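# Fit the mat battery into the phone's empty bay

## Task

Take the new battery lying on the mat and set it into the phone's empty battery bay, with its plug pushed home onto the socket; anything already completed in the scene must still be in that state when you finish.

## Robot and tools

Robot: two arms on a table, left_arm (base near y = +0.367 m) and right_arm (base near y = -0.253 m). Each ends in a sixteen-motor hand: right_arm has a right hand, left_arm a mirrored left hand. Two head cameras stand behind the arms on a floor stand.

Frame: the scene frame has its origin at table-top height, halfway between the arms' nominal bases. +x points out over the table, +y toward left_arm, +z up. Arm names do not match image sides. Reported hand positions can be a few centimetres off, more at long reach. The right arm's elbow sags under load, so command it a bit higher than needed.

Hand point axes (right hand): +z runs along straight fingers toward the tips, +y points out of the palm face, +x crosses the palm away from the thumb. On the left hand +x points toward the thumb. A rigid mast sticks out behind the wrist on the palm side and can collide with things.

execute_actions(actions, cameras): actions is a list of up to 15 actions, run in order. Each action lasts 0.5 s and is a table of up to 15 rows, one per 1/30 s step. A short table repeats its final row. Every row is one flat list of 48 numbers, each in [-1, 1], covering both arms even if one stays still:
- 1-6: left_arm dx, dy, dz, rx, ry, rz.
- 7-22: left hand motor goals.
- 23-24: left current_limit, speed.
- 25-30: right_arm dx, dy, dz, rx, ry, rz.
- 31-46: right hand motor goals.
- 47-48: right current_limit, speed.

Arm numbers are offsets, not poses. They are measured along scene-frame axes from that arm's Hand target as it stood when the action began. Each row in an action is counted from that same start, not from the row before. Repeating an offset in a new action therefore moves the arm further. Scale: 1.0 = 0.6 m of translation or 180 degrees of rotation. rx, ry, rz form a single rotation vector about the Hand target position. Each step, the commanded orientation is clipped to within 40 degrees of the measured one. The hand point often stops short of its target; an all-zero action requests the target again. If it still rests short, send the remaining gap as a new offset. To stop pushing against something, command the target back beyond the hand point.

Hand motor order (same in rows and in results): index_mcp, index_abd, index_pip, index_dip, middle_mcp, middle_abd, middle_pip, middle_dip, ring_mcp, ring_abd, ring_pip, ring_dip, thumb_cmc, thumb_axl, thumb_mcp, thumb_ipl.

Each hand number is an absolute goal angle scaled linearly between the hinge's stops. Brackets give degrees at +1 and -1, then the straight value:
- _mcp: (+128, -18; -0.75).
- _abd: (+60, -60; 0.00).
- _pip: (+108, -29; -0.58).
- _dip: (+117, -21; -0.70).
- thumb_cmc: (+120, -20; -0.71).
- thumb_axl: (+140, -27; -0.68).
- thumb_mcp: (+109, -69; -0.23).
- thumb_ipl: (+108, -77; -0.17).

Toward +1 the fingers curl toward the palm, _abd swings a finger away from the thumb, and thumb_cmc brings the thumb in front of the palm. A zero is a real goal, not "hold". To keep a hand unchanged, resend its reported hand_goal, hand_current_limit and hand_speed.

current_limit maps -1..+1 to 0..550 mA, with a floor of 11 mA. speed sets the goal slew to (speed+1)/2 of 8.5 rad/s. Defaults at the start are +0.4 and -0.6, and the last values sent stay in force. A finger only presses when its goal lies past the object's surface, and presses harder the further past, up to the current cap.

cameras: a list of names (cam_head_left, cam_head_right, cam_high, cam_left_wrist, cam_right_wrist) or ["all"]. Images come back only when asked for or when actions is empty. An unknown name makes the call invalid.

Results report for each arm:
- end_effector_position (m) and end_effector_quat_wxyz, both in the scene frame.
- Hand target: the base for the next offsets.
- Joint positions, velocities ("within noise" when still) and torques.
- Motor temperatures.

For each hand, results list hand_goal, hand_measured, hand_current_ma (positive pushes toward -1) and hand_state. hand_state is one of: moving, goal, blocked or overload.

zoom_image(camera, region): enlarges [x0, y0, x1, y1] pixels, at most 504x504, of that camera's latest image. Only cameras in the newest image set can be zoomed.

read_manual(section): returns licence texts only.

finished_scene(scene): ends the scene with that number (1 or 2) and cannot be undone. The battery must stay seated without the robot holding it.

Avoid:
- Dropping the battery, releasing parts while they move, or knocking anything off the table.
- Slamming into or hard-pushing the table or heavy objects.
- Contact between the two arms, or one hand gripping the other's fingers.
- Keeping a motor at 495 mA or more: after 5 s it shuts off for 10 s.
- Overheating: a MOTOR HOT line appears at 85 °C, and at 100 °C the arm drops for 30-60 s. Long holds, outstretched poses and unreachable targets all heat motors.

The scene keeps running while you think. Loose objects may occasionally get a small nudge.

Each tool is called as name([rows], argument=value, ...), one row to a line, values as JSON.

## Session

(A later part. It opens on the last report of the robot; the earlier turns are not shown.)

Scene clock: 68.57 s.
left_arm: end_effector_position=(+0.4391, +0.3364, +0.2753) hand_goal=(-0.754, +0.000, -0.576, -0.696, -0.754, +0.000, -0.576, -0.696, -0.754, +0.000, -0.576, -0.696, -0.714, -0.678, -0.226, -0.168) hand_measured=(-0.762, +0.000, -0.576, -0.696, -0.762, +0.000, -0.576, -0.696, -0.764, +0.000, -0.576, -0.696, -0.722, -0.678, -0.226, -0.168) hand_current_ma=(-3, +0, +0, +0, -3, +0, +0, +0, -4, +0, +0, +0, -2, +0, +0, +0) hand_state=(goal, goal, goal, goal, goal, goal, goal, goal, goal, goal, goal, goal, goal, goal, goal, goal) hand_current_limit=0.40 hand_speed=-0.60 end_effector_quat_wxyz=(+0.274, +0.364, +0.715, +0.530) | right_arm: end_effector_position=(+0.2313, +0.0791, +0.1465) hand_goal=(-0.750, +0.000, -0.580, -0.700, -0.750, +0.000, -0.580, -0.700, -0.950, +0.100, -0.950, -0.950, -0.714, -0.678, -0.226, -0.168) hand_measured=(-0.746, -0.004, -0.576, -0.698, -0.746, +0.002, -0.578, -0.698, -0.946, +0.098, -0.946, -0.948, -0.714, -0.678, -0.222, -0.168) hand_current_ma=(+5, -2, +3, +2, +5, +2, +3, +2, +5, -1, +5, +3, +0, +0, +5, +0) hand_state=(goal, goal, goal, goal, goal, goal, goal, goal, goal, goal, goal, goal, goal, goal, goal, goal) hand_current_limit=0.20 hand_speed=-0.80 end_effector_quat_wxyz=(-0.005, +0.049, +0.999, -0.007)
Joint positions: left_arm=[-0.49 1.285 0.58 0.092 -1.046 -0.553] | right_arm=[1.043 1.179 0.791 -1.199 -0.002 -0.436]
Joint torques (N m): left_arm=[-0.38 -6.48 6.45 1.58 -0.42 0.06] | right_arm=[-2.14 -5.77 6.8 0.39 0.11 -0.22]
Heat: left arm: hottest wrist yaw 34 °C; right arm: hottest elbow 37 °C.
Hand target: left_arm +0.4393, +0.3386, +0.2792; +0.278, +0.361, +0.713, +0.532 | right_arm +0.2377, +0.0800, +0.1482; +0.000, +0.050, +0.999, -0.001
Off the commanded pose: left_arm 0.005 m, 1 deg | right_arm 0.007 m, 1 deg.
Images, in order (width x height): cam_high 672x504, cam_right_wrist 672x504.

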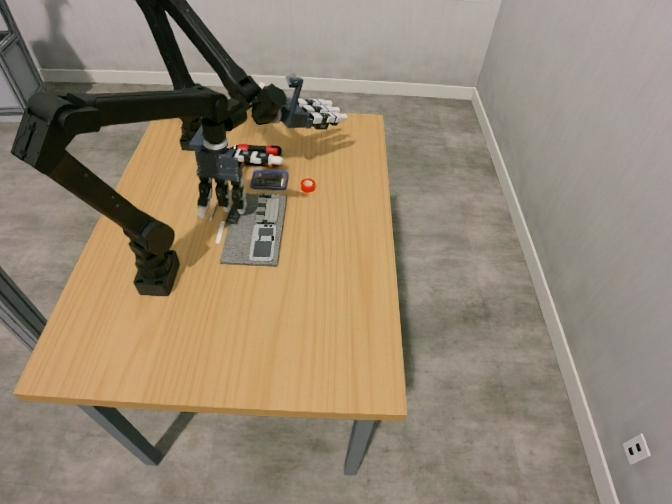

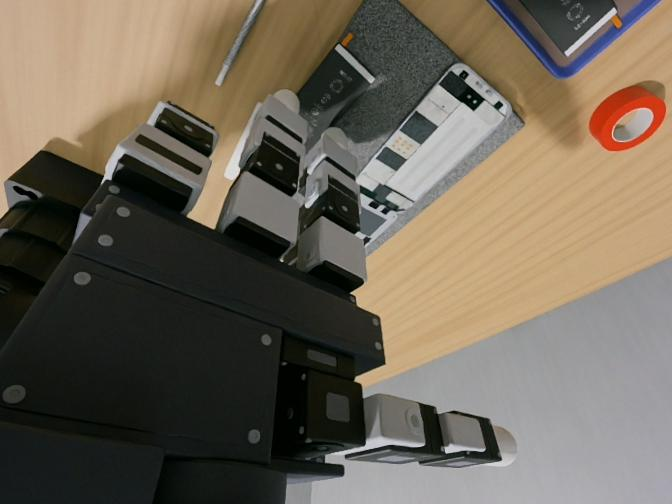

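execute_actions([
  [[0,0,0,0,0,0,-0.754,0,-0.576,-0.696,-0.754,0,-0.576,-0.696,-0.754,0,-0.576,-0.696,-0.714,-0.678,-0.226,-0.168,0.4,-0.6,0.0,0.0,-0.018,0,0,0,-0.75,0,-0.58,-0.70,-0.75,0,-0.58,-0.70,-0.95,0.1,-0.95,-0.95,-0.714,-0.678,-0.226,-0.168,0.2,-0.8]],
], cameras=[])

execute_actions([
  [[0,0,0,0,0,0,-0.754,0,-0.576,-0.696,-0.754,0,-0.576,-0.696,-0.754,0,-0.576,-0.696,-0.714,-0.678,-0.226,-0.168,0.4,-0.6,0.02,-0.02,0,0,0,0,-0.75,0,-0.58,-0.70,-0.75,0,-0.58,-0.70,-0.95,0.1,-0.95,-0.95,-0.714,-0.678,-0.226,-0.168,0.2,-0.8]],
  [[0,0,0,0,0,0,-0.754,0,-0.576,-0.696,-0.754,0,-0.576,-0.696,-0.754,0,-0.576,-0.696,-0.714,-0.678,-0.226,-0.168,0.4,-0.6,0.01,-0.02,0,0,0,0,-0.75,0,-0.58,-0.70,-0.75,0,-0.58,-0.70,-0.95,0.1,-0.95,-0.95,-0.714,-0.678,-0.226,-0.168,0.2,-0.8]],
], cameras=["cam_high","cam_right_wrist"])

zoom_image(camera="cam_right_wrist", region=[220, 0, 500, 200])

zoom_image(camera="cam_high", region=[200, 170, 290, 240])

Scene clock: 70.57 s.
left_arm: end_effector_position=(+0.4391, +0.3364, +0.2753) hand_goal=(-0.754, +0.000, -0.576, -0.696, -0.754, +0.000, -0.576, -0.696, -0.754, +0.000, -0.576, -0.696, -0.714, -0.678, -0.226, -0.168) hand_measured=(-0.762, +0.000, -0.576, -0.696, -0.762, +0.000, -0.576, -0.696, -0.764, +0.000, -0.576, -0.696, -0.722, -0.678, -0.226, -0.168) hand_current_ma=(-3, +0, +0, +0, -3, +0, +0, +0, -4, +0, +0, +0, -2, +0, +0, +0) hand_state=(goal, goal, goal, goal, goal, goal, goal, goal, goal, goal, goal, goal, goal, goal, goal, goal) hand_current_limit=0.40 hand_speed=-0.60 end_effector_quat_wxyz=(+0.274, +0.364, +0.715, +0.530) | right_arm: end_effector_position=(+0.2318, +0.0799, +0.1417) hand_goal=(-0.750, +0.000, -0.580, -0.700, -0.750, +0.000, -0.580, -0.700, -0.950, +0.100, -0.950, -0.950, -0.714, -0.678, -0.226, -0.168) hand_measured=(-0.748, -0.002, -0.578, -0.698, -0.748, +0.002, -0.578, -0.698, -0.946, +0.098, -0.946, -0.948, -0.714, -0.678, -0.222, -0.168) hand_current_ma=(+1, -2, +1, +1, +1, +2, +1, +1, +5, -1, +5, +3, +0, +0, +5, +0) hand_state=(goal, goal, goal, goal, goal, goal, goal, goal, goal, goal, goal, goal, goal, goal, goal, goal) hand_current_limit=0.20 hand_speed=-0.80 end_effector_quat_wxyz=(-0.002, +0.049, +0.999, -0.001)
Joint positions: left_arm=[-0.49 1.285 0.58 0.092 -1.046 -0.553] | right_arm=[1.043 1.179 0.774 -1.168 -0.002 -0.436]
Joint torques (N m): left_arm=[-0.97 -6.71 6.48 1.55 -0.49 0.06] | right_arm=[-1.79 -4.25 6.69 0.43 0.05 -0.29]
Heat: left arm: hottest wrist yaw 34 °C; right arm: hottest elbow 37 °C.
Hand target: left_arm +0.4393, +0.3386, +0.2792; +0.278, +0.361, +0.713, +0.532 | right_arm +0.2377, +0.0800, +0.1374; +0.000, +0.050, +0.999, -0.001
Off the commanded pose: left_arm 0.005 m, 1 deg | right_arm 0.007 m, 0 deg.
No camera images: "cameras" was empty.

Scene clock: 72.13 s.
left_arm: end_effector_position=(+0.4391, +0.3364, +0.2753) hand_goal=(-0.754, +0.000, -0.576, -0.696, -0.754, +0.000, -0.576, -0.696, -0.754, +0.000, -0.576, -0.696, -0.714, -0.678, -0.226, -0.168) hand_measured=(-0.762, +0.000, -0.576, -0.696, -0.762, +0.000, -0.576, -0.696, -0.764, +0.000, -0.576, -0.696, -0.722, -0.678, -0.226, -0.168) hand_current_ma=(-3, +0, +0, +0, -3, +0, +0, +0, -4, +0, +0, +0, -2, +0, +0, +0) hand_state=(goal, goal, goal, goal, goal, goal, goal, goal, goal, goal, goal, goal, goal, goal, goal, goal) hand_current_limit=0.40 hand_speed=-0.60 end_effector_quat_wxyz=(+0.274, +0.364, +0.715, +0.530) | right_arm: end_effector_position=(+0.2448, +0.0651, +0.1390) hand_goal=(-0.750, +0.000, -0.580, -0.700, -0.750, +0.000, -0.580, -0.700, -0.950, +0.100, -0.950, -0.950, -0.714, -0.678, -0.226, -0.168) hand_measured=(-0.744, +0.004, -0.578, -0.698, -0.722, +0.050, -0.564, -0.690, -0.946, +0.098, -0.946, -0.948, -0.714, -0.678, -0.222, -0.168) hand_current_ma=(+8, +3, +3, +1, +60, +102, +26, +14, +5, -1, +5, +3, +0, +0, +5, +0) hand_state=(goal, goal, goal, goal, blocked, blocked, goal, goal, goal, goal, goal, goal, goal, goal, goal, goal) hand_current_limit=0.20 hand_speed=-0.80 end_effector_quat_wxyz=(-0.011, +0.037, +0.999, +0.003)
Joint positions: left_arm=[-0.49 1.285 0.58 0.092 -1.046 -0.553] | right_arm=[0.959 1.172 0.76 -1.167 -0.02 -0.544]
Joint torques (N m): left_arm=[-1.08 -6.65 6.24 1.72 -0.4 0.08] | right_arm=[-2.84 -5.77 5.87 0.21 0.83 -0.15]
Heat: left arm: hottest wrist yaw 34 °C; right arm: hottest elbow 37 °C.
Hand target: left_arm +0.4393, +0.3386, +0.2792; +0.278, +0.361, +0.713, +0.532 | right_arm +0.2557, +0.0560, +0.1374; +0.000, +0.050, +0.999, -0.001
Off the commanded pose: left_arm 0.005 m, 1 deg | right_arm 0.014 m, 2 deg.
Images, in order (width x height): cam_high 672x504, cam_right_wrist 672x504.

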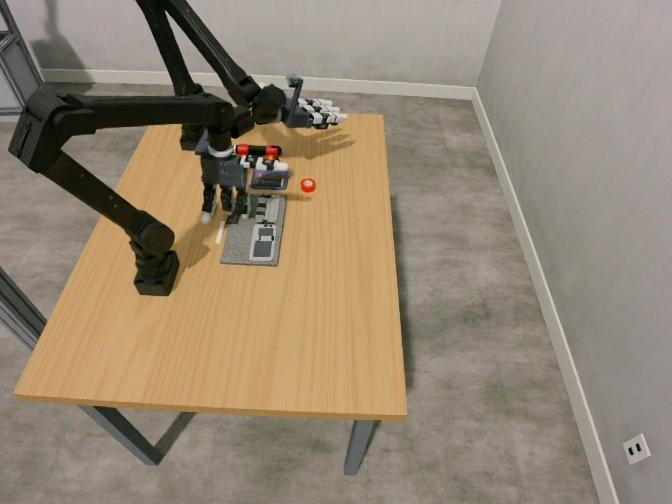

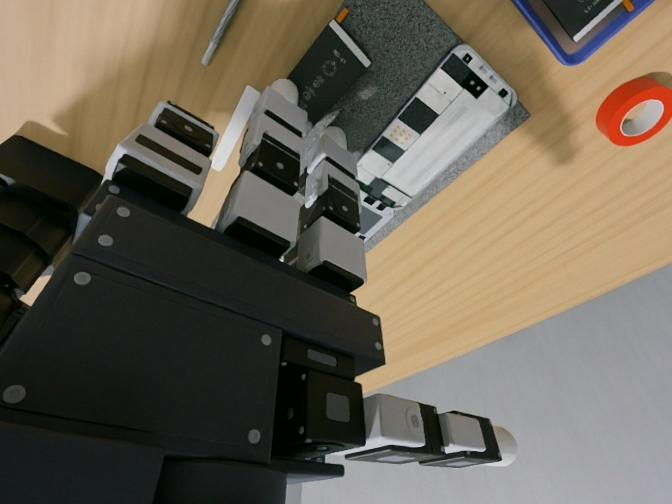

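Scaled by 1.800 from the camera's 672x504 image, which has a finer 960x720 frame.

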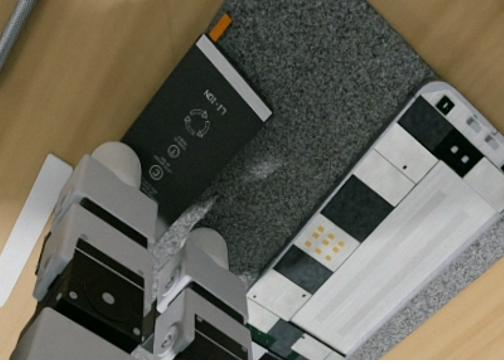

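Scaled by 5.600 from the camera's 672x504 image, which has a finer 960x720 frame.

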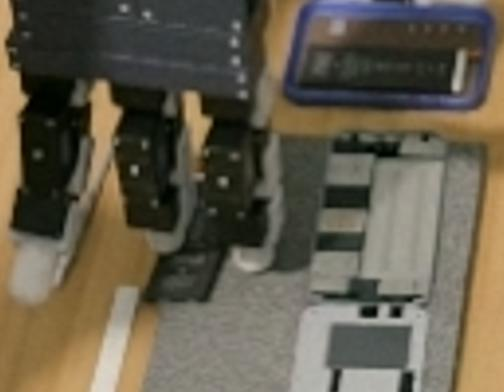

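execute_actions([
  [[0,0,0,0,0,0,-0.754,0,-0.576,-0.696,-0.754,0,-0.576,-0.696,-0.754,0,-0.576,-0.696,-0.714,-0.678,-0.226,-0.168,0.4,-0.6,0.0,0.0,0.03,0,0,0,-0.75,0,-0.58,-0.70,-0.75,0,-0.58,-0.70,-0.95,0.1,-0.95,-0.95,-0.714,-0.678,-0.226,-0.168,0.2,-0.6]],
  [[0,0,0,0,0,0,-0.754,0,-0.576,-0.696,-0.754,0,-0.576,-0.696,-0.754,0,-0.576,-0.696,-0.714,-0.678,-0.226,-0.168,0.4,-0.6,-0.02,-0.01,0.03,0,0,0,-0.75,0.12,-0.58,-0.70,-0.75,-0.12,-0.58,-0.70,-0.95,0.1,-0.95,-0.95,-0.714,-0.678,-0.226,-0.168,0.2,-0.6]],
  [[0,0,0,0,0,0,-0.754,0,-0.576,-0.696,-0.754,0,-0.576,-0.696,-0.754,0,-0.576,-0.696,-0.714,-0.678,-0.226,-0.168,0.4,-0.6,0,0,-0.03,0,0,0,-0.75,0.12,-0.58,-0.70,-0.75,-0.12,-0.58,-0.70,-0.95,0.1,-0.95,-0.95,-0.714,-0.678,-0.226,-0.168,0.2,-0.8]],
], cameras=["cam_high","cam_right_wrist"])

zoom_image(camera="cam_right_wrist", region=[220, 0, 500, 200])

zoom_image(camera="cam_high", region=[200, 170, 290, 240])

NO LINK: the link to the robot was lost during this call, through no command of yours. It is not known how far your commands ran. You have no control until a person gives it back. To wait, call with no actions. The wait itself costs no score and uses none of the scene's actions.

NO LINK: the link to the robot is lost, so no picture can be shown. You have no control until a person gives it back. To wait, call execute_actions with no actions.

NO LINK: the link to the robot is lost, so no picture can be shown. You have no control until a person gives it back. To wait, call execute_actions with no actions.

execute_actions(actions=[])

NO LINK, STILL. Call again with no actions.

execute_actions(actions=[])

NO LINK, STILL. Call again with no actions.

execute_actions(actions=[])

execute_actions(actions=[])

execute_actions(actions=[])

NO LINK, STILL. Call again with no actions.

Scene clock: 139.03 s.
left_arm: end_effector_position=(+0.4391, +0.3364, +0.2753) hand_goal=(-0.754, +0.000, -0.576, -0.696, -0.754, +0.000, -0.576, -0.696, -0.754, +0.000, -0.576, -0.696, -0.714, -0.678, -0.226, -0.168) hand_measured=(-0.762, +0.000, -0.576, -0.696, -0.762, +0.000, -0.576, -0.696, -0.764, +0.000, -0.576, -0.696, -0.722, -0.678, -0.226, -0.168) hand_current_ma=(-3, +0, +0, +0, -3, +0, +0, +0, -4, +0, +0, +0, -2, +0, +0, +0) hand_state=(goal, goal, goal, goal, goal, goal, goal, goal, goal, goal, goal, goal, goal, goal, goal, goal) hand_current_limit=0.40 hand_speed=-0.60 end_effector_quat_wxyz=(+0.274, +0.364, +0.715, +0.530) | right_arm: end_effector_position=(+0.2439, +0.0459, +0.1567) hand_goal=(-0.750, +0.120, -0.580, -0.700, -0.750, -0.120, -0.580, -0.700, -0.950, +0.100, -0.950, -0.950, -0.714, -0.678, -0.226, -0.168) hand_measured=(-0.746, +0.096, -0.578, -0.698, -0.746, -0.096, -0.576, -0.698, -0.946, +0.098, -0.946, -0.948, -0.714, -0.678, -0.222, -0.168) hand_current_ma=(+4, -39, +2, +1, +6, +37, +3, +3, +5, -1, +5, +3, +0, +0, +5, +0) hand_state=(goal, blocked, goal, goal, goal, blocked, goal, goal, goal, goal, goal, goal, goal, goal, goal, goal) hand_current_limit=0.20 hand_speed=-0.80 end_effector_quat_wxyz=(-0.005, +0.050, +0.999, -0.002)
Joint positions: left_arm=[-0.49 1.285 0.58 0.092 -1.046 -0.553] | right_arm=[0.939 1.101 0.76 -1.239 -0.005 -0.537]
Joint velocities: within noise
Joint torques (N m): left_arm=[-1.55 -6.83 7.09 1.36 -0.61 -0.03] | right_arm=[-1.49 -5.71 7.43 0.06 0.04 -0.15]
Motor temperatures (°C): left_arm=[29 32 29 32 33 29] | right_arm=[29 25 35 34 29 29]
Heat: left arm: hottest wrist yaw 33 °C; right arm: hottest elbow 35 °C.
Hand target: left_arm +0.4403, +0.3364, +0.2811; +0.279, +0.358, +0.715, +0.531 (not the last commanded pose) | right_arm +0.2461, +0.0491, +0.1616; +0.001, +0.051, +0.999, +0.004 (not the last commanded pose)
Off the commanded pose: left_arm 0.005 m, 1 deg | right_arm 0.004 m, 1 deg.
CONTROL GIVEN BACK BY A PERSON. The link is back. The arms hold where they stopped. Commands run again from your next reply on.

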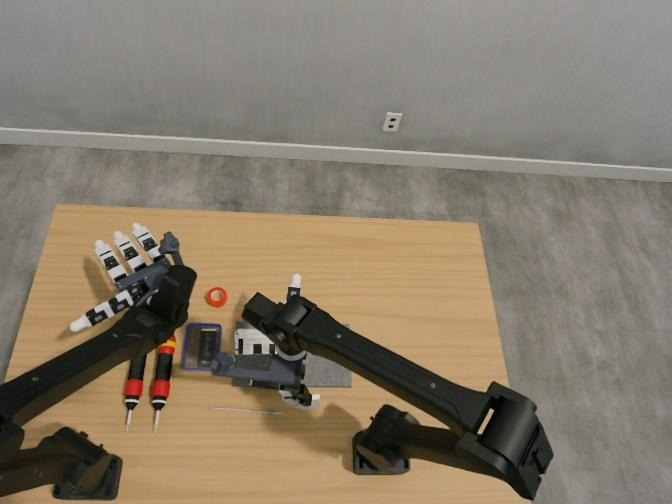

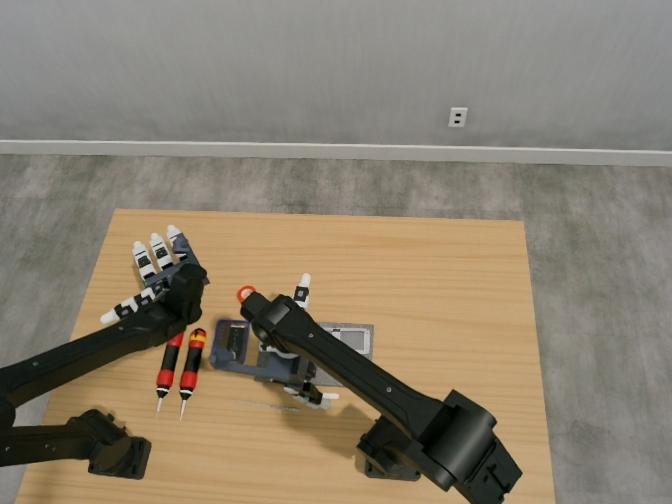

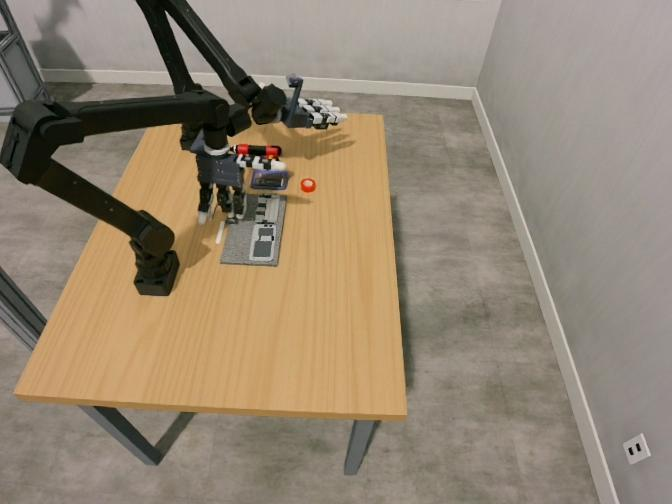

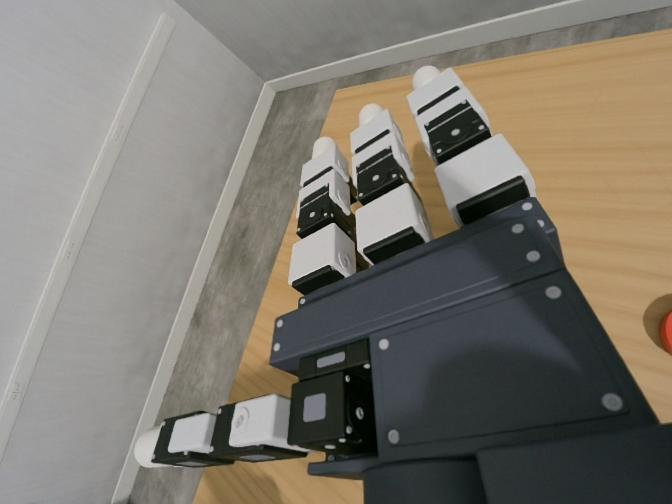

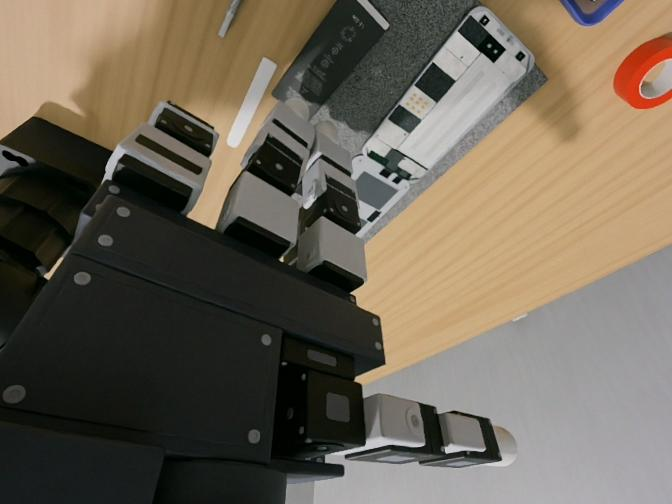

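Scene clock: 139.07 s.
left_arm: end_effector_position=(+0.4391, +0.3364, +0.2753) hand_goal=(-0.754, +0.000, -0.576, -0.696, -0.754, +0.000, -0.576, -0.696, -0.754, +0.000, -0.576, -0.696, -0.714, -0.678, -0.226, -0.168) hand_measured=(-0.762, +0.000, -0.576, -0.696, -0.762, +0.000, -0.576, -0.696, -0.764, +0.000, -0.576, -0.696, -0.722, -0.678, -0.226, -0.168) hand_current_ma=(-3, +0, +0, +0, -3, +0, +0, +0, -4, +0, +0, +0, -2, +0, +0, +0) hand_state=(goal, goal, goal, goal, goal, goal, goal, goal, goal, goal, goal, goal, goal, goal, goal, goal) hand_current_limit=0.40 hand_speed=-0.60 end_effector_quat_wxyz=(+0.274, +0.364, +0.715, +0.530) | right_arm: end_effector_position=(+0.2439, +0.0459, +0.1567) hand_goal=(-0.750, +0.120, -0.580, -0.700, -0.750, -0.120, -0.580, -0.700, -0.950, +0.100, -0.950, -0.950, -0.714, -0.678, -0.226, -0.168) hand_measured=(-0.746, +0.096, -0.578, -0.698, -0.746, -0.096, -0.576, -0.698, -0.946, +0.098, -0.946, -0.948, -0.714, -0.678, -0.222, -0.168) hand_current_ma=(+4, -39, +2, +1, +6, +37, +3, +3, +5, -1, +5, +3, +0, +0, +5, +0) hand_state=(goal, blocked, goal, goal, goal, blocked, goal, goal, goal, goal, goal, goal, goal, goal, goal, goal) hand_current_limit=0.20 hand_speed=-0.80 end_effector_quat_wxyz=(-0.005, +0.050, +0.999, -0.002)
Joint positions: left_arm=[-0.49 1.285 0.58 0.092 -1.046 -0.553] | right_arm=[0.939 1.101 0.76 -1.239 -0.005 -0.537]
Joint velocities: within noise
Joint torques (N m): left_arm=[-1.38 -6.12 6.98 1.09 -0.63 -0.04] | right_arm=[-0.26 -5.25 7.31 0.17 0.11 -0.13]
Motor temperatures (°C): left_arm=[29 32 29 32 33 29] | right_arm=[29 25 35 34 29 29]
Heat: left arm: hottest wrist yaw 33 °C; right arm: hottest elbow 35 °C.
Hand target: left_arm +0.4403, +0.3364, +0.2811; +0.279, +0.358, +0.715, +0.531 (not the last commanded pose) | right_arm +0.2461, +0.0491, +0.1616; +0.001, +0.051, +0.999, +0.004 (not the last commanded pose)
Off the commanded pose: left_arm 0.005 m, 1 deg | right_arm 0.004 m, 1 deg.
CONTROL GIVEN BACK BY A PERSON, as an earlier result said. The arms hold where they stopped. Commands run again from your next reply on.

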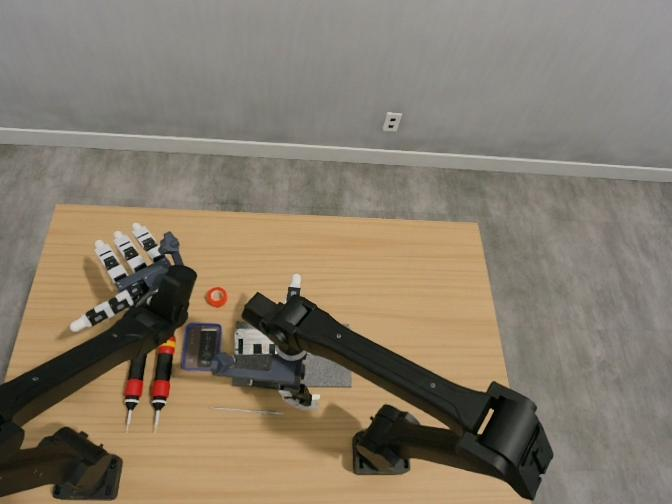

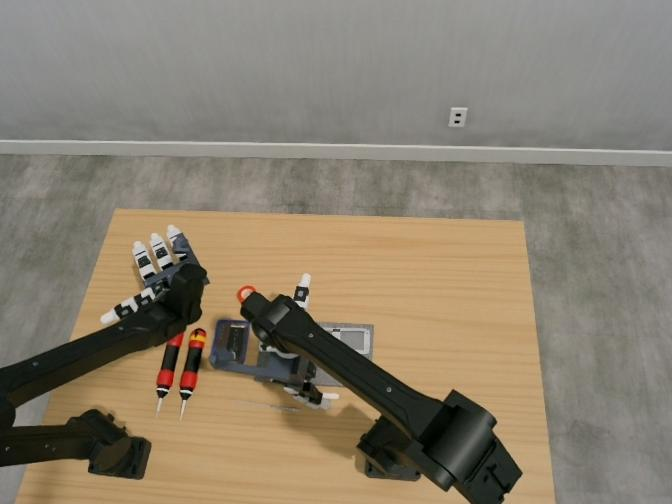

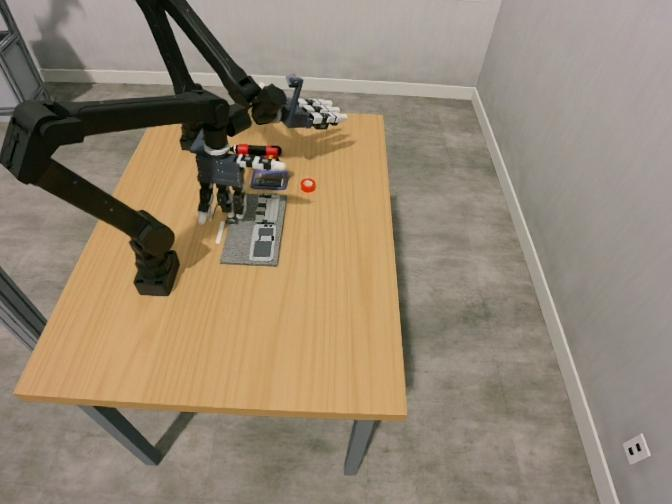

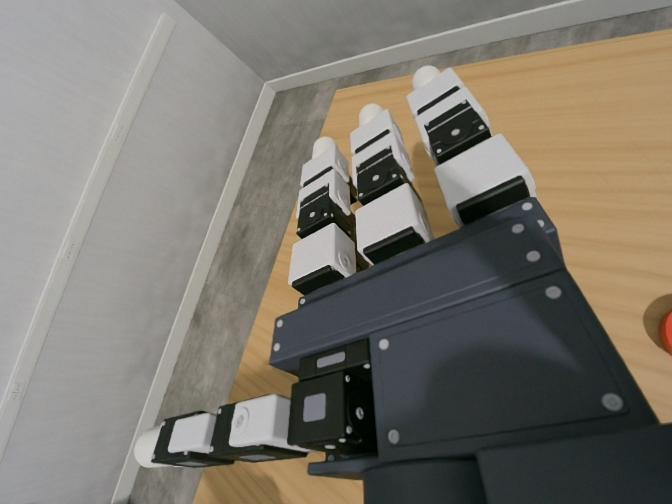

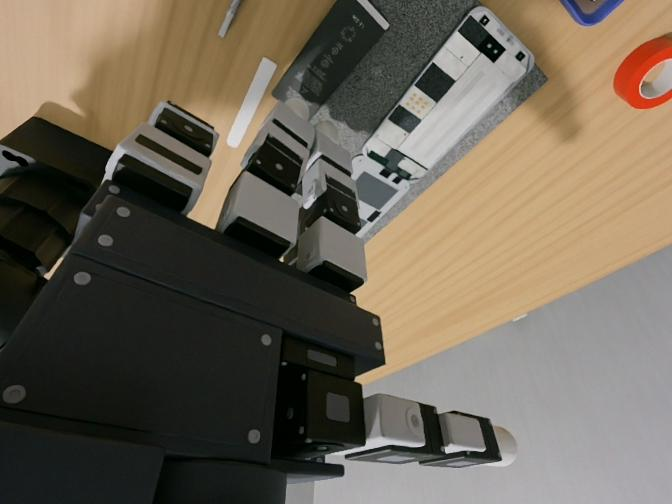

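zoom_image(camera="cam_right_wrist", region=[200, 0, 560, 260])

Scaled by 1.400 from the camera's 672x504 image, which has a finer 960x720 frame.

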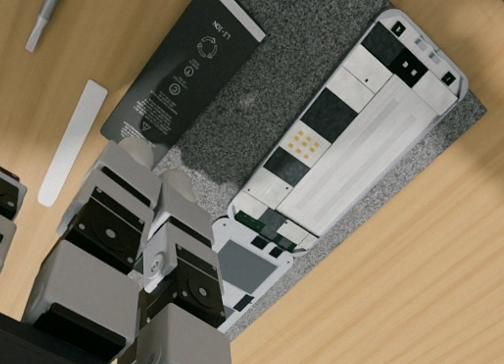

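execute_actions([
  [[0,0,0,0,0,0,-0.754,0,-0.576,-0.696,-0.754,0,-0.576,-0.696,-0.754,0,-0.576,-0.696,-0.714,-0.678,-0.226,-0.168,0.4,-0.6,-0.02,0.027,0,0,0,0,-0.75,0.095,-0.58,-0.70,-0.75,-0.095,-0.58,-0.70,-0.95,0.1,-0.95,-0.95,-0.714,-0.678,-0.226,-0.168,0.2,-0.6]],
  [[0,0,0,0,0,0,-0.754,0,-0.576,-0.696,-0.754,0,-0.576,-0.696,-0.754,0,-0.576,-0.696,-0.714,-0.678,-0.226,-0.168,0.4,-0.6,0,0,-0.018,0,0,0,-0.75,0.095,-0.58,-0.70,-0.75,-0.095,-0.58,-0.70,-0.95,0.1,-0.95,-0.95,-0.714,-0.678,-0.226,-0.168,0.2,-0.8]],
], cameras=["cam_high","cam_right_wrist"])

zoom_image(camera="cam_right_wrist", region=[200, 0, 560, 260])

zoom_image(camera="cam_high", region=[200, 170, 290, 240])

Scene clock: 141.80 s.
left_arm: end_effector_position=(+0.4391, +0.3364, +0.2753) hand_goal=(-0.754, +0.000, -0.576, -0.696, -0.754, +0.000, -0.576, -0.696, -0.754, +0.000, -0.576, -0.696, -0.714, -0.678, -0.226, -0.168) hand_measured=(-0.762, +0.000, -0.576, -0.696, -0.762, +0.000, -0.576, -0.696, -0.764, +0.000, -0.576, -0.696, -0.722, -0.678, -0.226, -0.168) hand_current_ma=(-3, +0, +0, +0, -3, +0, +0, +0, -4, +0, +0, +0, -2, +0, +0, +0) hand_state=(goal, goal, goal, goal, goal, goal, goal, goal, goal, goal, goal, goal, goal, goal, goal, goal) hand_current_limit=0.40 hand_speed=-0.60 end_effector_quat_wxyz=(+0.274, +0.364, +0.715, +0.530) | right_arm: end_effector_position=(+0.2321, +0.0625, +0.1540) hand_goal=(-0.750, +0.094, -0.580, -0.700, -0.750, -0.096, -0.580, -0.700, -0.950, +0.100, -0.950, -0.950, -0.714, -0.678, -0.226, -0.168) hand_measured=(-0.746, +0.090, -0.578, -0.698, -0.746, -0.092, -0.578, -0.698, -0.946, +0.098, -0.946, -0.948, -0.714, -0.678, -0.222, -0.168) hand_current_ma=(+3, -3, +2, +1, +4, +2, +2, +3, +5, -1, +5, +3, +0, +0, +5, +0) hand_state=(goal, goal, goal, goal, goal, goal, goal, goal, goal, goal, goal, goal, goal, goal, goal, goal) hand_current_limit=0.20 hand_speed=-0.80 end_effector_quat_wxyz=(-0.002, +0.047, +0.999, +0.004)
Joint positions: left_arm=[-0.49 1.285 0.58 0.092 -1.046 -0.553] | right_arm=[1.006 1.117 0.76 -1.209 -0.007 -0.475]
Joint torques (N m): left_arm=[-1.73 -6.59 7.36 1.22 -0.68 -0.04] | right_arm=[-0.38 -3.9 6.79 0.53 0.1 -0.08]
Heat: left arm: hottest wrist yaw 33 °C; right arm: hottest elbow 35 °C.
Hand target: left_arm +0.4403, +0.3364, +0.2811; +0.279, +0.358, +0.715, +0.531 | right_arm +0.2341, +0.0653, +0.1508; +0.001, +0.051, +0.999, +0.004
Off the commanded pose: left_arm 0.006 m, 1 deg | right_arm 0.005 m, 1 deg.
CONTROL GIVEN BACK BY A PERSON, as an earlier result said. Commands run again.
Images, in order (width x height): cam_high 672x504, cam_right_wrist 672x504.

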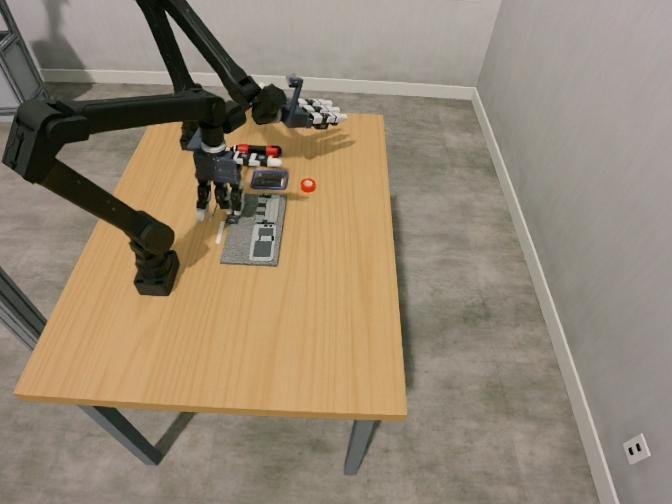

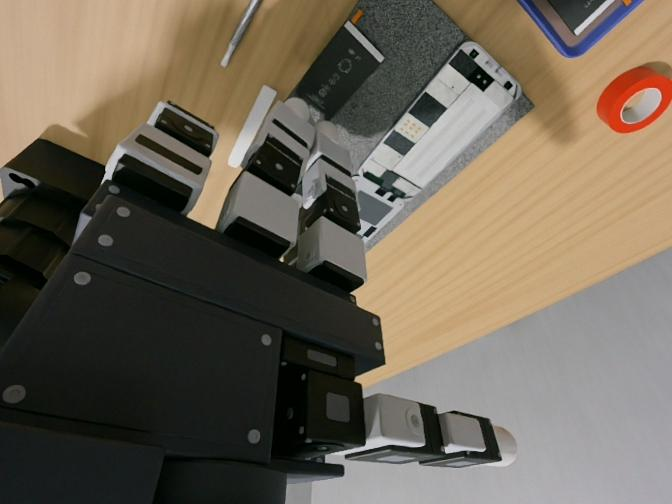

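Scaled by 1.400 from the camera's 672x504 image, which has a finer 960x720 frame.

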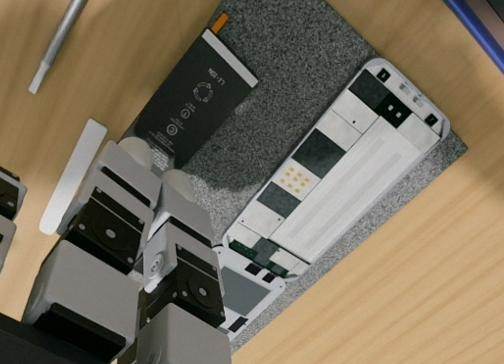

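Scaled by 5.600 from the camera's 672x504 image, which has a finer 960x720 frame.

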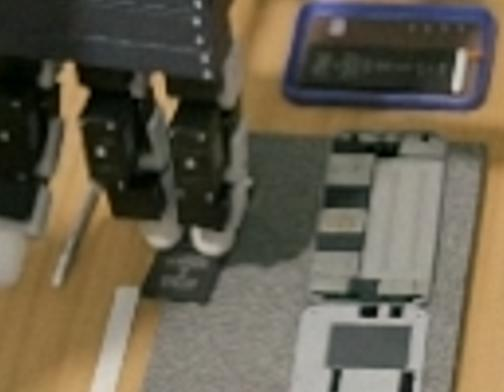

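execute_actions([
  [[0,0,0,0,0,0,-0.754,0,-0.576,-0.696,-0.754,0,-0.576,-0.696,-0.754,0,-0.576,-0.696,-0.714,-0.678,-0.226,-0.168,0.4,-0.6,-0.0,0.0,-0.014,0,0,0,-0.75,0.095,-0.58,-0.70,-0.75,-0.095,-0.58,-0.70,-0.95,0.1,-0.95,-0.95,-0.714,-0.678,-0.226,-0.168,0.2,-0.6]],
  [[0,0,0,0,0,0,-0.754,0,-0.576,-0.696,-0.754,0,-0.576,-0.696,-0.754,0,-0.576,-0.696,-0.714,-0.678,-0.226,-0.168,0.4,-0.6,0,0,-0.014,0,0,0,-0.75,0.095,-0.58,-0.70,-0.75,-0.095,-0.58,-0.70,-0.95,0.1,-0.95,-0.95,-0.714,-0.678,-0.226,-0.168,0.2,-0.8]],
], cameras=[])

execute_actions([
  [[0,0,0,0,0,0,-0.754,0,-0.576,-0.696,-0.754,0,-0.576,-0.696,-0.754,0,-0.576,-0.696,-0.714,-0.678,-0.226,-0.168,0.4,-0.6,0.015,0.0,0,0,0,0,-0.75,0.095,-0.58,-0.70,-0.75,-0.095,-0.58,-0.70,-0.95,0.1,-0.95,-0.95,-0.714,-0.678,-0.226,-0.168,0.2,-0.6]],
  [[0,0,0,0,0,0,-0.754,0,-0.576,-0.696,-0.754,0,-0.576,-0.696,-0.754,0,-0.576,-0.696,-0.714,-0.678,-0.226,-0.168,0.4,-0.6,0.015,0,0,0,0,0,-0.75,0.095,-0.58,-0.70,-0.75,-0.095,-0.58,-0.70,-0.95,0.1,-0.95,-0.95,-0.714,-0.678,-0.226,-0.168,0.2,-0.8]],
], cameras=["cam_high","cam_right_wrist"])

zoom_image(camera="cam_right_wrist", region=[200, 0, 560, 260])

zoom_image(camera="cam_high", region=[200, 170, 290, 240])

Scene clock: 144.07 s.
left_arm: end_effector_position=(+0.4391, +0.3364, +0.2753) hand_goal=(-0.754, +0.000, -0.576, -0.696, -0.754, +0.000, -0.576, -0.696, -0.754, +0.000, -0.576, -0.696, -0.714, -0.678, -0.226, -0.168) hand_measured=(-0.762, +0.000, -0.576, -0.696, -0.762, +0.000, -0.576, -0.696, -0.764, +0.000, -0.576, -0.696, -0.722, -0.678, -0.226, -0.168) hand_current_ma=(-3, +0, +0, +0, -3, +0, +0, +0, -4, +0, +0, +0, -2, +0, +0, +0) hand_state=(goal, goal, goal, goal, goal, goal, goal, goal, goal, goal, goal, goal, goal, goal, goal, goal) hand_current_limit=0.40 hand_speed=-0.60 end_effector_quat_wxyz=(+0.274, +0.364, +0.715, +0.530) | right_arm: end_effector_position=(+0.2330, +0.0639, +0.1430) hand_goal=(-0.750, +0.094, -0.580, -0.700, -0.750, -0.096, -0.580, -0.700, -0.950, +0.100, -0.950, -0.950, -0.714, -0.678, -0.226, -0.168) hand_measured=(-0.752, +0.096, -0.582, -0.700, -0.752, -0.088, -0.580, -0.700, -0.946, +0.098, -0.946, -0.948, -0.714, -0.678, -0.222, -0.168) hand_current_ma=(-3, +2, -1, +0, -2, +8, +0, +0, +5, -1, +5, +3, +0, +0, +5, +0) hand_state=(goal, goal, goal, goal, goal, goal, goal, goal, goal, goal, goal, goal, goal, goal, goal, goal) hand_current_limit=0.20 hand_speed=-0.80 end_effector_quat_wxyz=(+0.001, +0.047, +0.999, +0.008)
Joint positions: left_arm=[-0.49 1.285 0.58 0.092 -1.046 -0.553] | right_arm=[1.006 1.129 0.736 -1.163 -0.007 -0.475]
Joint torques (N m): left_arm=[-1.14 -6.77 7.1 1.28 -0.63 -0.02] | right_arm=[0.38 -3.49 6.24 0.81 0.12 -0.1]
Heat: left arm: hottest wrist yaw 33 °C; right arm: hottest elbow 35 °C.
Hand target: left_arm +0.4403, +0.3364, +0.2811; +0.279, +0.358, +0.715, +0.531 | right_arm +0.2341, +0.0653, +0.1340; +0.001, +0.051, +0.999, +0.004
Off the commanded pose: left_arm 0.006 m, 1 deg | right_arm 0.009 m, 1 deg.
No camera images: "cameras" was empty.

Scene clock: 145.43 s.
left_arm: end_effector_position=(+0.4391, +0.3364, +0.2753) hand_goal=(-0.754, +0.000, -0.576, -0.696, -0.754, +0.000, -0.576, -0.696, -0.754, +0.000, -0.576, -0.696, -0.714, -0.678, -0.226, -0.168) hand_measured=(-0.762, +0.000, -0.576, -0.696, -0.762, +0.000, -0.576, -0.696, -0.764, +0.000, -0.576, -0.696, -0.722, -0.678, -0.226, -0.168) hand_current_ma=(-3, +0, +0, +0, -3, +0, +0, +0, -4, +0, +0, +0, -2, +0, +0, +0) hand_state=(goal, goal, goal, goal, goal, goal, goal, goal, goal, goal, goal, goal, goal, goal, goal, goal) hand_current_limit=0.40 hand_speed=-0.60 end_effector_quat_wxyz=(+0.274, +0.364, +0.715, +0.530) | right_arm: end_effector_position=(+0.2367, +0.0619, +0.1409) hand_goal=(-0.750, +0.094, -0.580, -0.700, -0.750, -0.096, -0.580, -0.700, -0.950, +0.100, -0.950, -0.950, -0.714, -0.678, -0.226, -0.168) hand_measured=(-0.752, +0.120, -0.582, -0.700, -0.750, -0.064, -0.582, -0.700, -0.946, +0.098, -0.946, -0.948, -0.714, -0.678, -0.222, -0.168) hand_current_ma=(-2, +44, -2, +0, +0, +56, -1, +0, +5, -1, +5, +3, +0, +0, +5, +0) hand_state=(goal, blocked, goal, goal, goal, blocked, goal, goal, goal, goal, goal, goal, goal, goal, goal, goal) hand_current_limit=0.20 hand_speed=-0.80 end_effector_quat_wxyz=(-0.004, +0.041, +0.999, +0.008)
Joint positions: left_arm=[-0.49 1.285 0.58 0.092 -1.046 -0.553] | right_arm=[0.982 1.136 0.736 -1.16 -0.016 -0.512]
Joint torques (N m): left_arm=[-1.96 -7 7.16 1.31 -0.66 -0.09] | right_arm=[-2.43 -1.26 7.69 0.72 0.53 -0.3]
Heat: left arm: hottest wrist yaw 33 °C; right arm: hottest elbow 35 °C.
Hand target: left_arm +0.4403, +0.3364, +0.2811; +0.279, +0.358, +0.715, +0.531 | right_arm +0.2521, +0.0653, +0.1340; +0.001, +0.051, +0.999, +0.004
Off the commanded pose: left_arm 0.006 m, 1 deg | right_arm 0.017 m, 1 deg.
Images, in order (width x height): cam_high 672x504, cam_right_wrist 672x504.

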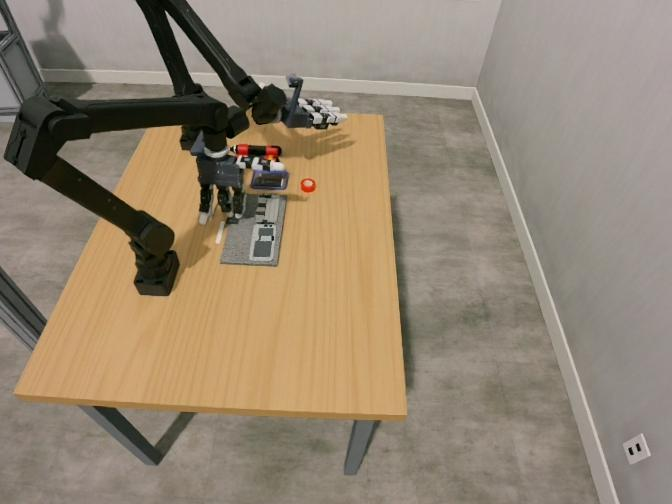

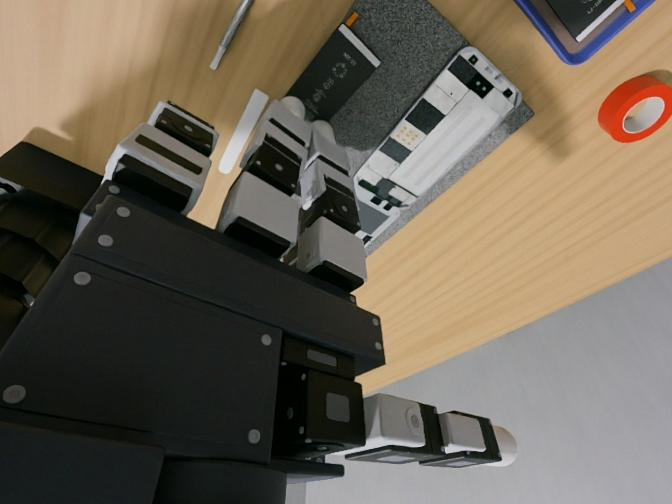

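Scaled by 1.400 from the camera's 672x504 image, which has a finer 960x720 frame.

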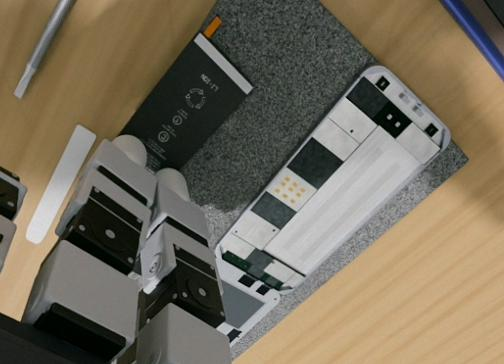

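Scaled by 5.600 from the camera's 672x504 image, which has a finer 960x720 frame.

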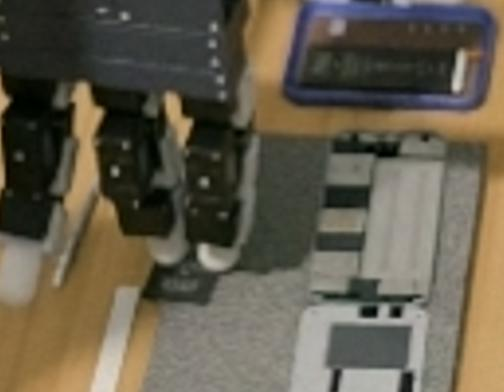

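execute_actions([
  [[0,0,0,0,0,0,-0.754,0,-0.576,-0.696,-0.754,0,-0.576,-0.696,-0.754,0,-0.576,-0.696,-0.714,-0.678,-0.226,-0.168,0.4,-0.6,0.005,-0.03,0.004,0,0,0,-0.75,0.095,-0.58,-0.70,-0.75,-0.095,-0.58,-0.70,-0.95,0.1,-0.95,-0.95,-0.714,-0.678,-0.226,-0.168,0.4,-0.6]],
  [[0,0,0,0,0,0,-0.754,0,-0.576,-0.696,-0.754,0,-0.576,-0.696,-0.754,0,-0.576,-0.696,-0.714,-0.678,-0.226,-0.168,0.4,-0.6,0.0,-0.03,0,0,0,0,-0.75,0.095,-0.58,-0.70,-0.75,-0.095,-0.58,-0.70,-0.95,0.1,-0.95,-0.95,-0.714,-0.678,-0.226,-0.168,0.4,-0.8]],
], cameras=["cam_high","cam_right_wrist"])

zoom_image(camera="cam_right_wrist", region=[200, 0, 560, 260])

zoom_image(camera="cam_high", region=[200, 170, 290, 240])

Scene clock: 147.73 s.
left_arm: end_effector_position=(+0.4391, +0.3364, +0.2753) hand_goal=(-0.754, +0.000, -0.576, -0.696, -0.754, +0.000, -0.576, -0.696, -0.754, +0.000, -0.576, -0.696, -0.714, -0.678, -0.226, -0.168) hand_measured=(-0.762, +0.000, -0.576, -0.696, -0.762, +0.000, -0.576, -0.696, -0.764, +0.000, -0.576, -0.696, -0.722, -0.678, -0.226, -0.168) hand_current_ma=(-3, +0, +0, +0, -3, +0, +0, +0, -4, +0, +0, +0, -2, +0, +0, +0) hand_state=(goal, goal, goal, goal, goal, goal, goal, goal, goal, goal, goal, goal, goal, goal, goal, goal) hand_current_limit=0.40 hand_speed=-0.60 end_effector_quat_wxyz=(+0.274, +0.364, +0.715, +0.530) | right_arm: end_effector_position=(+0.2484, +0.0421, +0.1428) hand_goal=(-0.750, +0.094, -0.580, -0.700, -0.750, -0.096, -0.580, -0.700, -0.950, +0.100, -0.950, -0.950, -0.714, -0.678, -0.226, -0.168) hand_measured=(-0.746, +0.096, -0.578, -0.700, -0.712, -0.034, -0.558, -0.686, -0.946, +0.098, -0.946, -0.948, -0.714, -0.678, -0.222, -0.168) hand_current_ma=(+4, +2, +1, +0, +91, +140, +42, +23, +5, -1, +5, +3, +0, +0, +5, +0) hand_state=(goal, goal, goal, goal, blocked, blocked, blocked, goal, goal, goal, goal, goal, goal, goal, goal, goal) hand_current_limit=0.40 hand_speed=-0.80 end_effector_quat_wxyz=(-0.006, +0.040, +0.999, +0.017)
Joint positions: left_arm=[-0.49 1.285 0.58 0.092 -1.046 -0.553] | right_arm=[0.894 1.1 0.711 -1.162 -0.03 -0.603]
Joint torques (N m): left_arm=[-1.26 -6.89 7.04 1.05 -0.6 -0.02] | right_arm=[-2.02 -5.48 5.6 -0.1 1.09 -0.25]
Heat: left arm: hottest wrist yaw 33 °C; right arm: hottest elbow 35 °C.
Hand target: left_arm +0.4403, +0.3364, +0.2811; +0.279, +0.358, +0.715, +0.531 | right_arm +0.2551, +0.0293, +0.1364; +0.001, +0.051, +0.999, +0.004
Off the commanded pose: left_arm 0.006 m, 1 deg | right_arm 0.016 m, 2 deg.
Images, in order (width x height): cam_high 672x504, cam_right_wrist 672x504.

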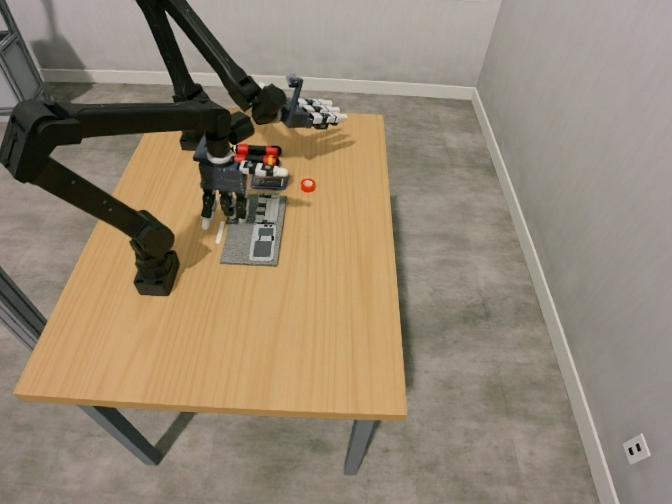

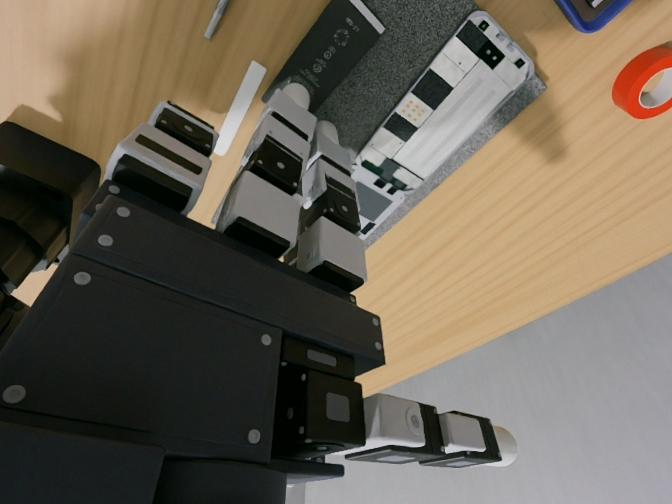

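Scaled by 1.400 from the camera's 672x504 image, which has a finer 960x720 frame.

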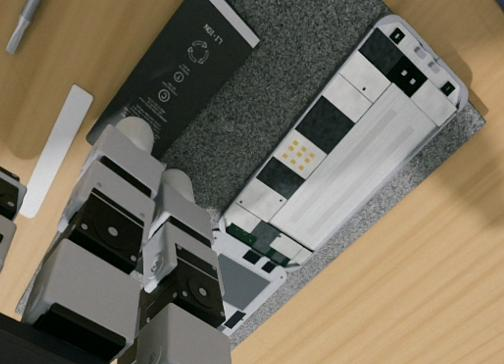

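Scaled by 5.600 from the camera's 672x504 image, which has a finer 960x720 frame.

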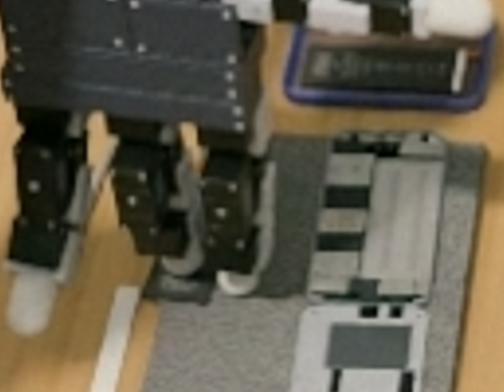

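execute_actions([
  [[0,0,0,0,0,0,-0.754,0,-0.576,-0.696,-0.754,0,-0.576,-0.696,-0.754,0,-0.576,-0.696,-0.714,-0.678,-0.226,-0.168,0.4,-0.6,0.0,0.0,0.035,0,0,0,-0.75,0.09,-0.58,-0.70,-0.75,-0.09,-0.58,-0.70,-0.95,0.1,-0.95,-0.95,-0.714,-0.678,-0.226,-0.168,0.2,-0.6]],
  [[0,0,0,0,0,0,-0.754,0,-0.576,-0.696,-0.754,0,-0.576,-0.696,-0.754,0,-0.576,-0.696,-0.714,-0.678,-0.226,-0.168,0.4,-0.6,-0.015,0.03,0.01,0,0,0,-0.75,-0.06,-0.58,-0.70,-0.75,0.06,-0.58,-0.70,-0.95,0.1,-0.95,-0.95,-0.714,-0.678,-0.226,-0.168,0.2,-0.6]],
  [[0,0,0,0,0,0,-0.754,0,-0.576,-0.696,-0.754,0,-0.576,-0.696,-0.754,0,-0.576,-0.696,-0.714,-0.678,-0.226,-0.168,0.4,-0.6,-0.015,0.05,-0.01,0,0,0,-0.75,-0.12,-0.58,-0.70,-0.75,0.12,-0.58,-0.70,-0.95,0.1,-0.95,-0.95,-0.714,-0.678,-0.226,-0.168,0.2,-0.6]],
  [[0,0,0,0,0,0,-0.754,0,-0.576,-0.696,-0.754,0,-0.576,-0.696,-0.754,0,-0.576,-0.696,-0.714,-0.678,-0.226,-0.168,0.4,-0.6,0,0,-0.02,0,0,0,-0.75,-0.12,-0.58,-0.70,-0.75,0.12,-0.58,-0.70,-0.95,0.1,-0.95,-0.95,-0.714,-0.678,-0.226,-0.168,0.2,-0.6]],
], cameras=["cam_high","cam_right_wrist"])

zoom_image(camera="cam_right_wrist", region=[200, 0, 560, 260])

zoom_image(camera="cam_high", region=[200, 170, 290, 240])

Scene clock: 153.73 s.
left_arm: end_effector_position=(+0.4391, +0.3364, +0.2753) hand_goal=(-0.754, +0.000, -0.576, -0.696, -0.754, +0.000, -0.576, -0.696, -0.754, +0.000, -0.576, -0.696, -0.714, -0.678, -0.226, -0.168) hand_measured=(-0.762, +0.000, -0.576, -0.696, -0.762, +0.000, -0.576, -0.696, -0.764, +0.000, -0.576, -0.696, -0.722, -0.678, -0.226, -0.168) hand_current_ma=(-3, +0, +0, +0, -3, +0, +0, +0, -4, +0, +0, +0, -2, +0, +0, +0) hand_state=(goal, goal, goal, goal, goal, goal, goal, goal, goal, goal, goal, goal, goal, goal, goal, goal) hand_current_limit=0.40 hand_speed=-0.60 end_effector_quat_wxyz=(+0.274, +0.364, +0.715, +0.530) | right_arm: end_effector_position=(+0.2278, +0.0623, +0.1348) hand_goal=(-0.750, -0.120, -0.580, -0.700, -0.750, +0.120, -0.580, -0.700, -0.950, +0.100, -0.950, -0.950, -0.714, -0.678, -0.226, -0.168) hand_measured=(-0.756, -0.114, -0.584, -0.700, -0.746, +0.116, -0.578, -0.698, -0.946, +0.098, -0.946, -0.948, -0.714, -0.678, -0.222, -0.168) hand_current_ma=(-6, +5, -3, +0, +3, -3, +2, +3, +5, -1, +5, +3, +0, +0, +5, +0) hand_state=(goal, goal, goal, goal, goal, goal, goal, goal, goal, goal, goal, goal, goal, goal, goal, goal) hand_current_limit=0.20 hand_speed=-0.60 end_effector_quat_wxyz=(-0.012, +0.052, +0.999, -0.011)
Joint positions: left_arm=[-0.49 1.285 0.58 0.092 -1.046 -0.553] | right_arm=[1.02 1.155 0.742 -1.188 -0.01 -0.452]
Joint torques (N m): left_arm=[-1.96 -6.77 7.15 1.16 -0.65 -0.04] | right_arm=[-0.03 -3.72 8.94 0.43 0.27 -0.11]
Heat: left arm: hottest wrist yaw 33 °C; right arm: hottest elbow 35 °C.
Hand target: left_arm +0.4403, +0.3364, +0.2811; +0.279, +0.358, +0.715, +0.531 | right_arm +0.2371, +0.0773, +0.1454; +0.001, +0.051, +0.999, +0.004
Off the commanded pose: left_arm 0.006 m, 1 deg | right_arm 0.021 m, 2 deg.
Images, in order (width x height): cam_high 672x504, cam_right_wrist 672x504.

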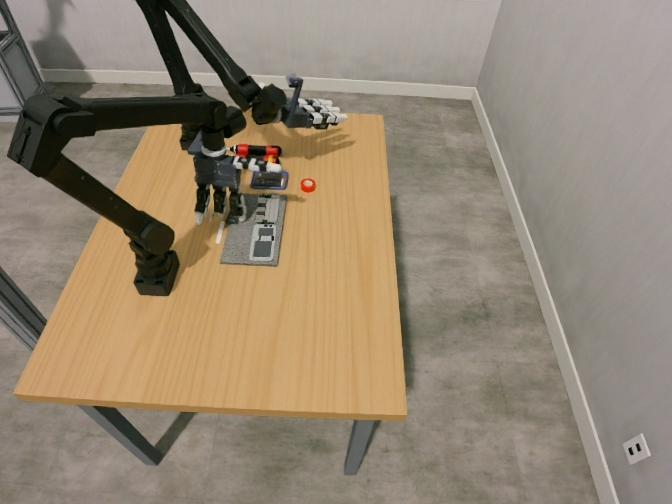

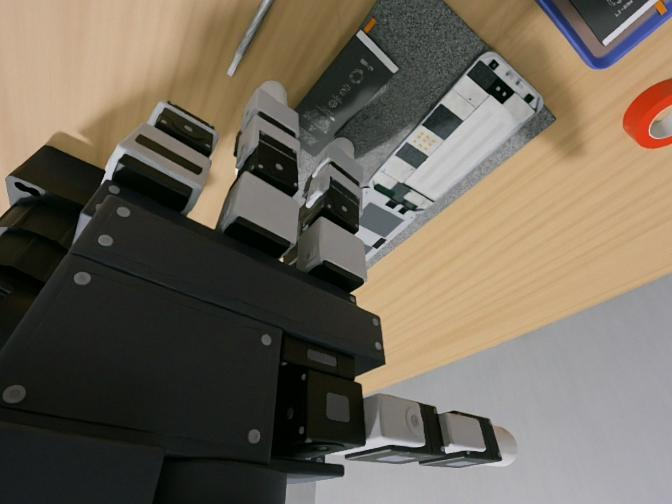

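Scaled by 1.400 from the camera's 672x504 image, which has a finer 960x720 frame.

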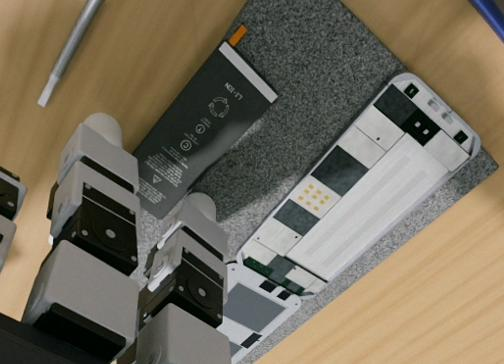

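Scaled by 5.600 from the camera's 672x504 image, which has a finer 960x720 frame.

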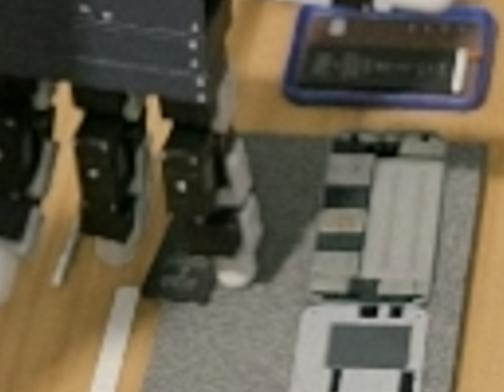

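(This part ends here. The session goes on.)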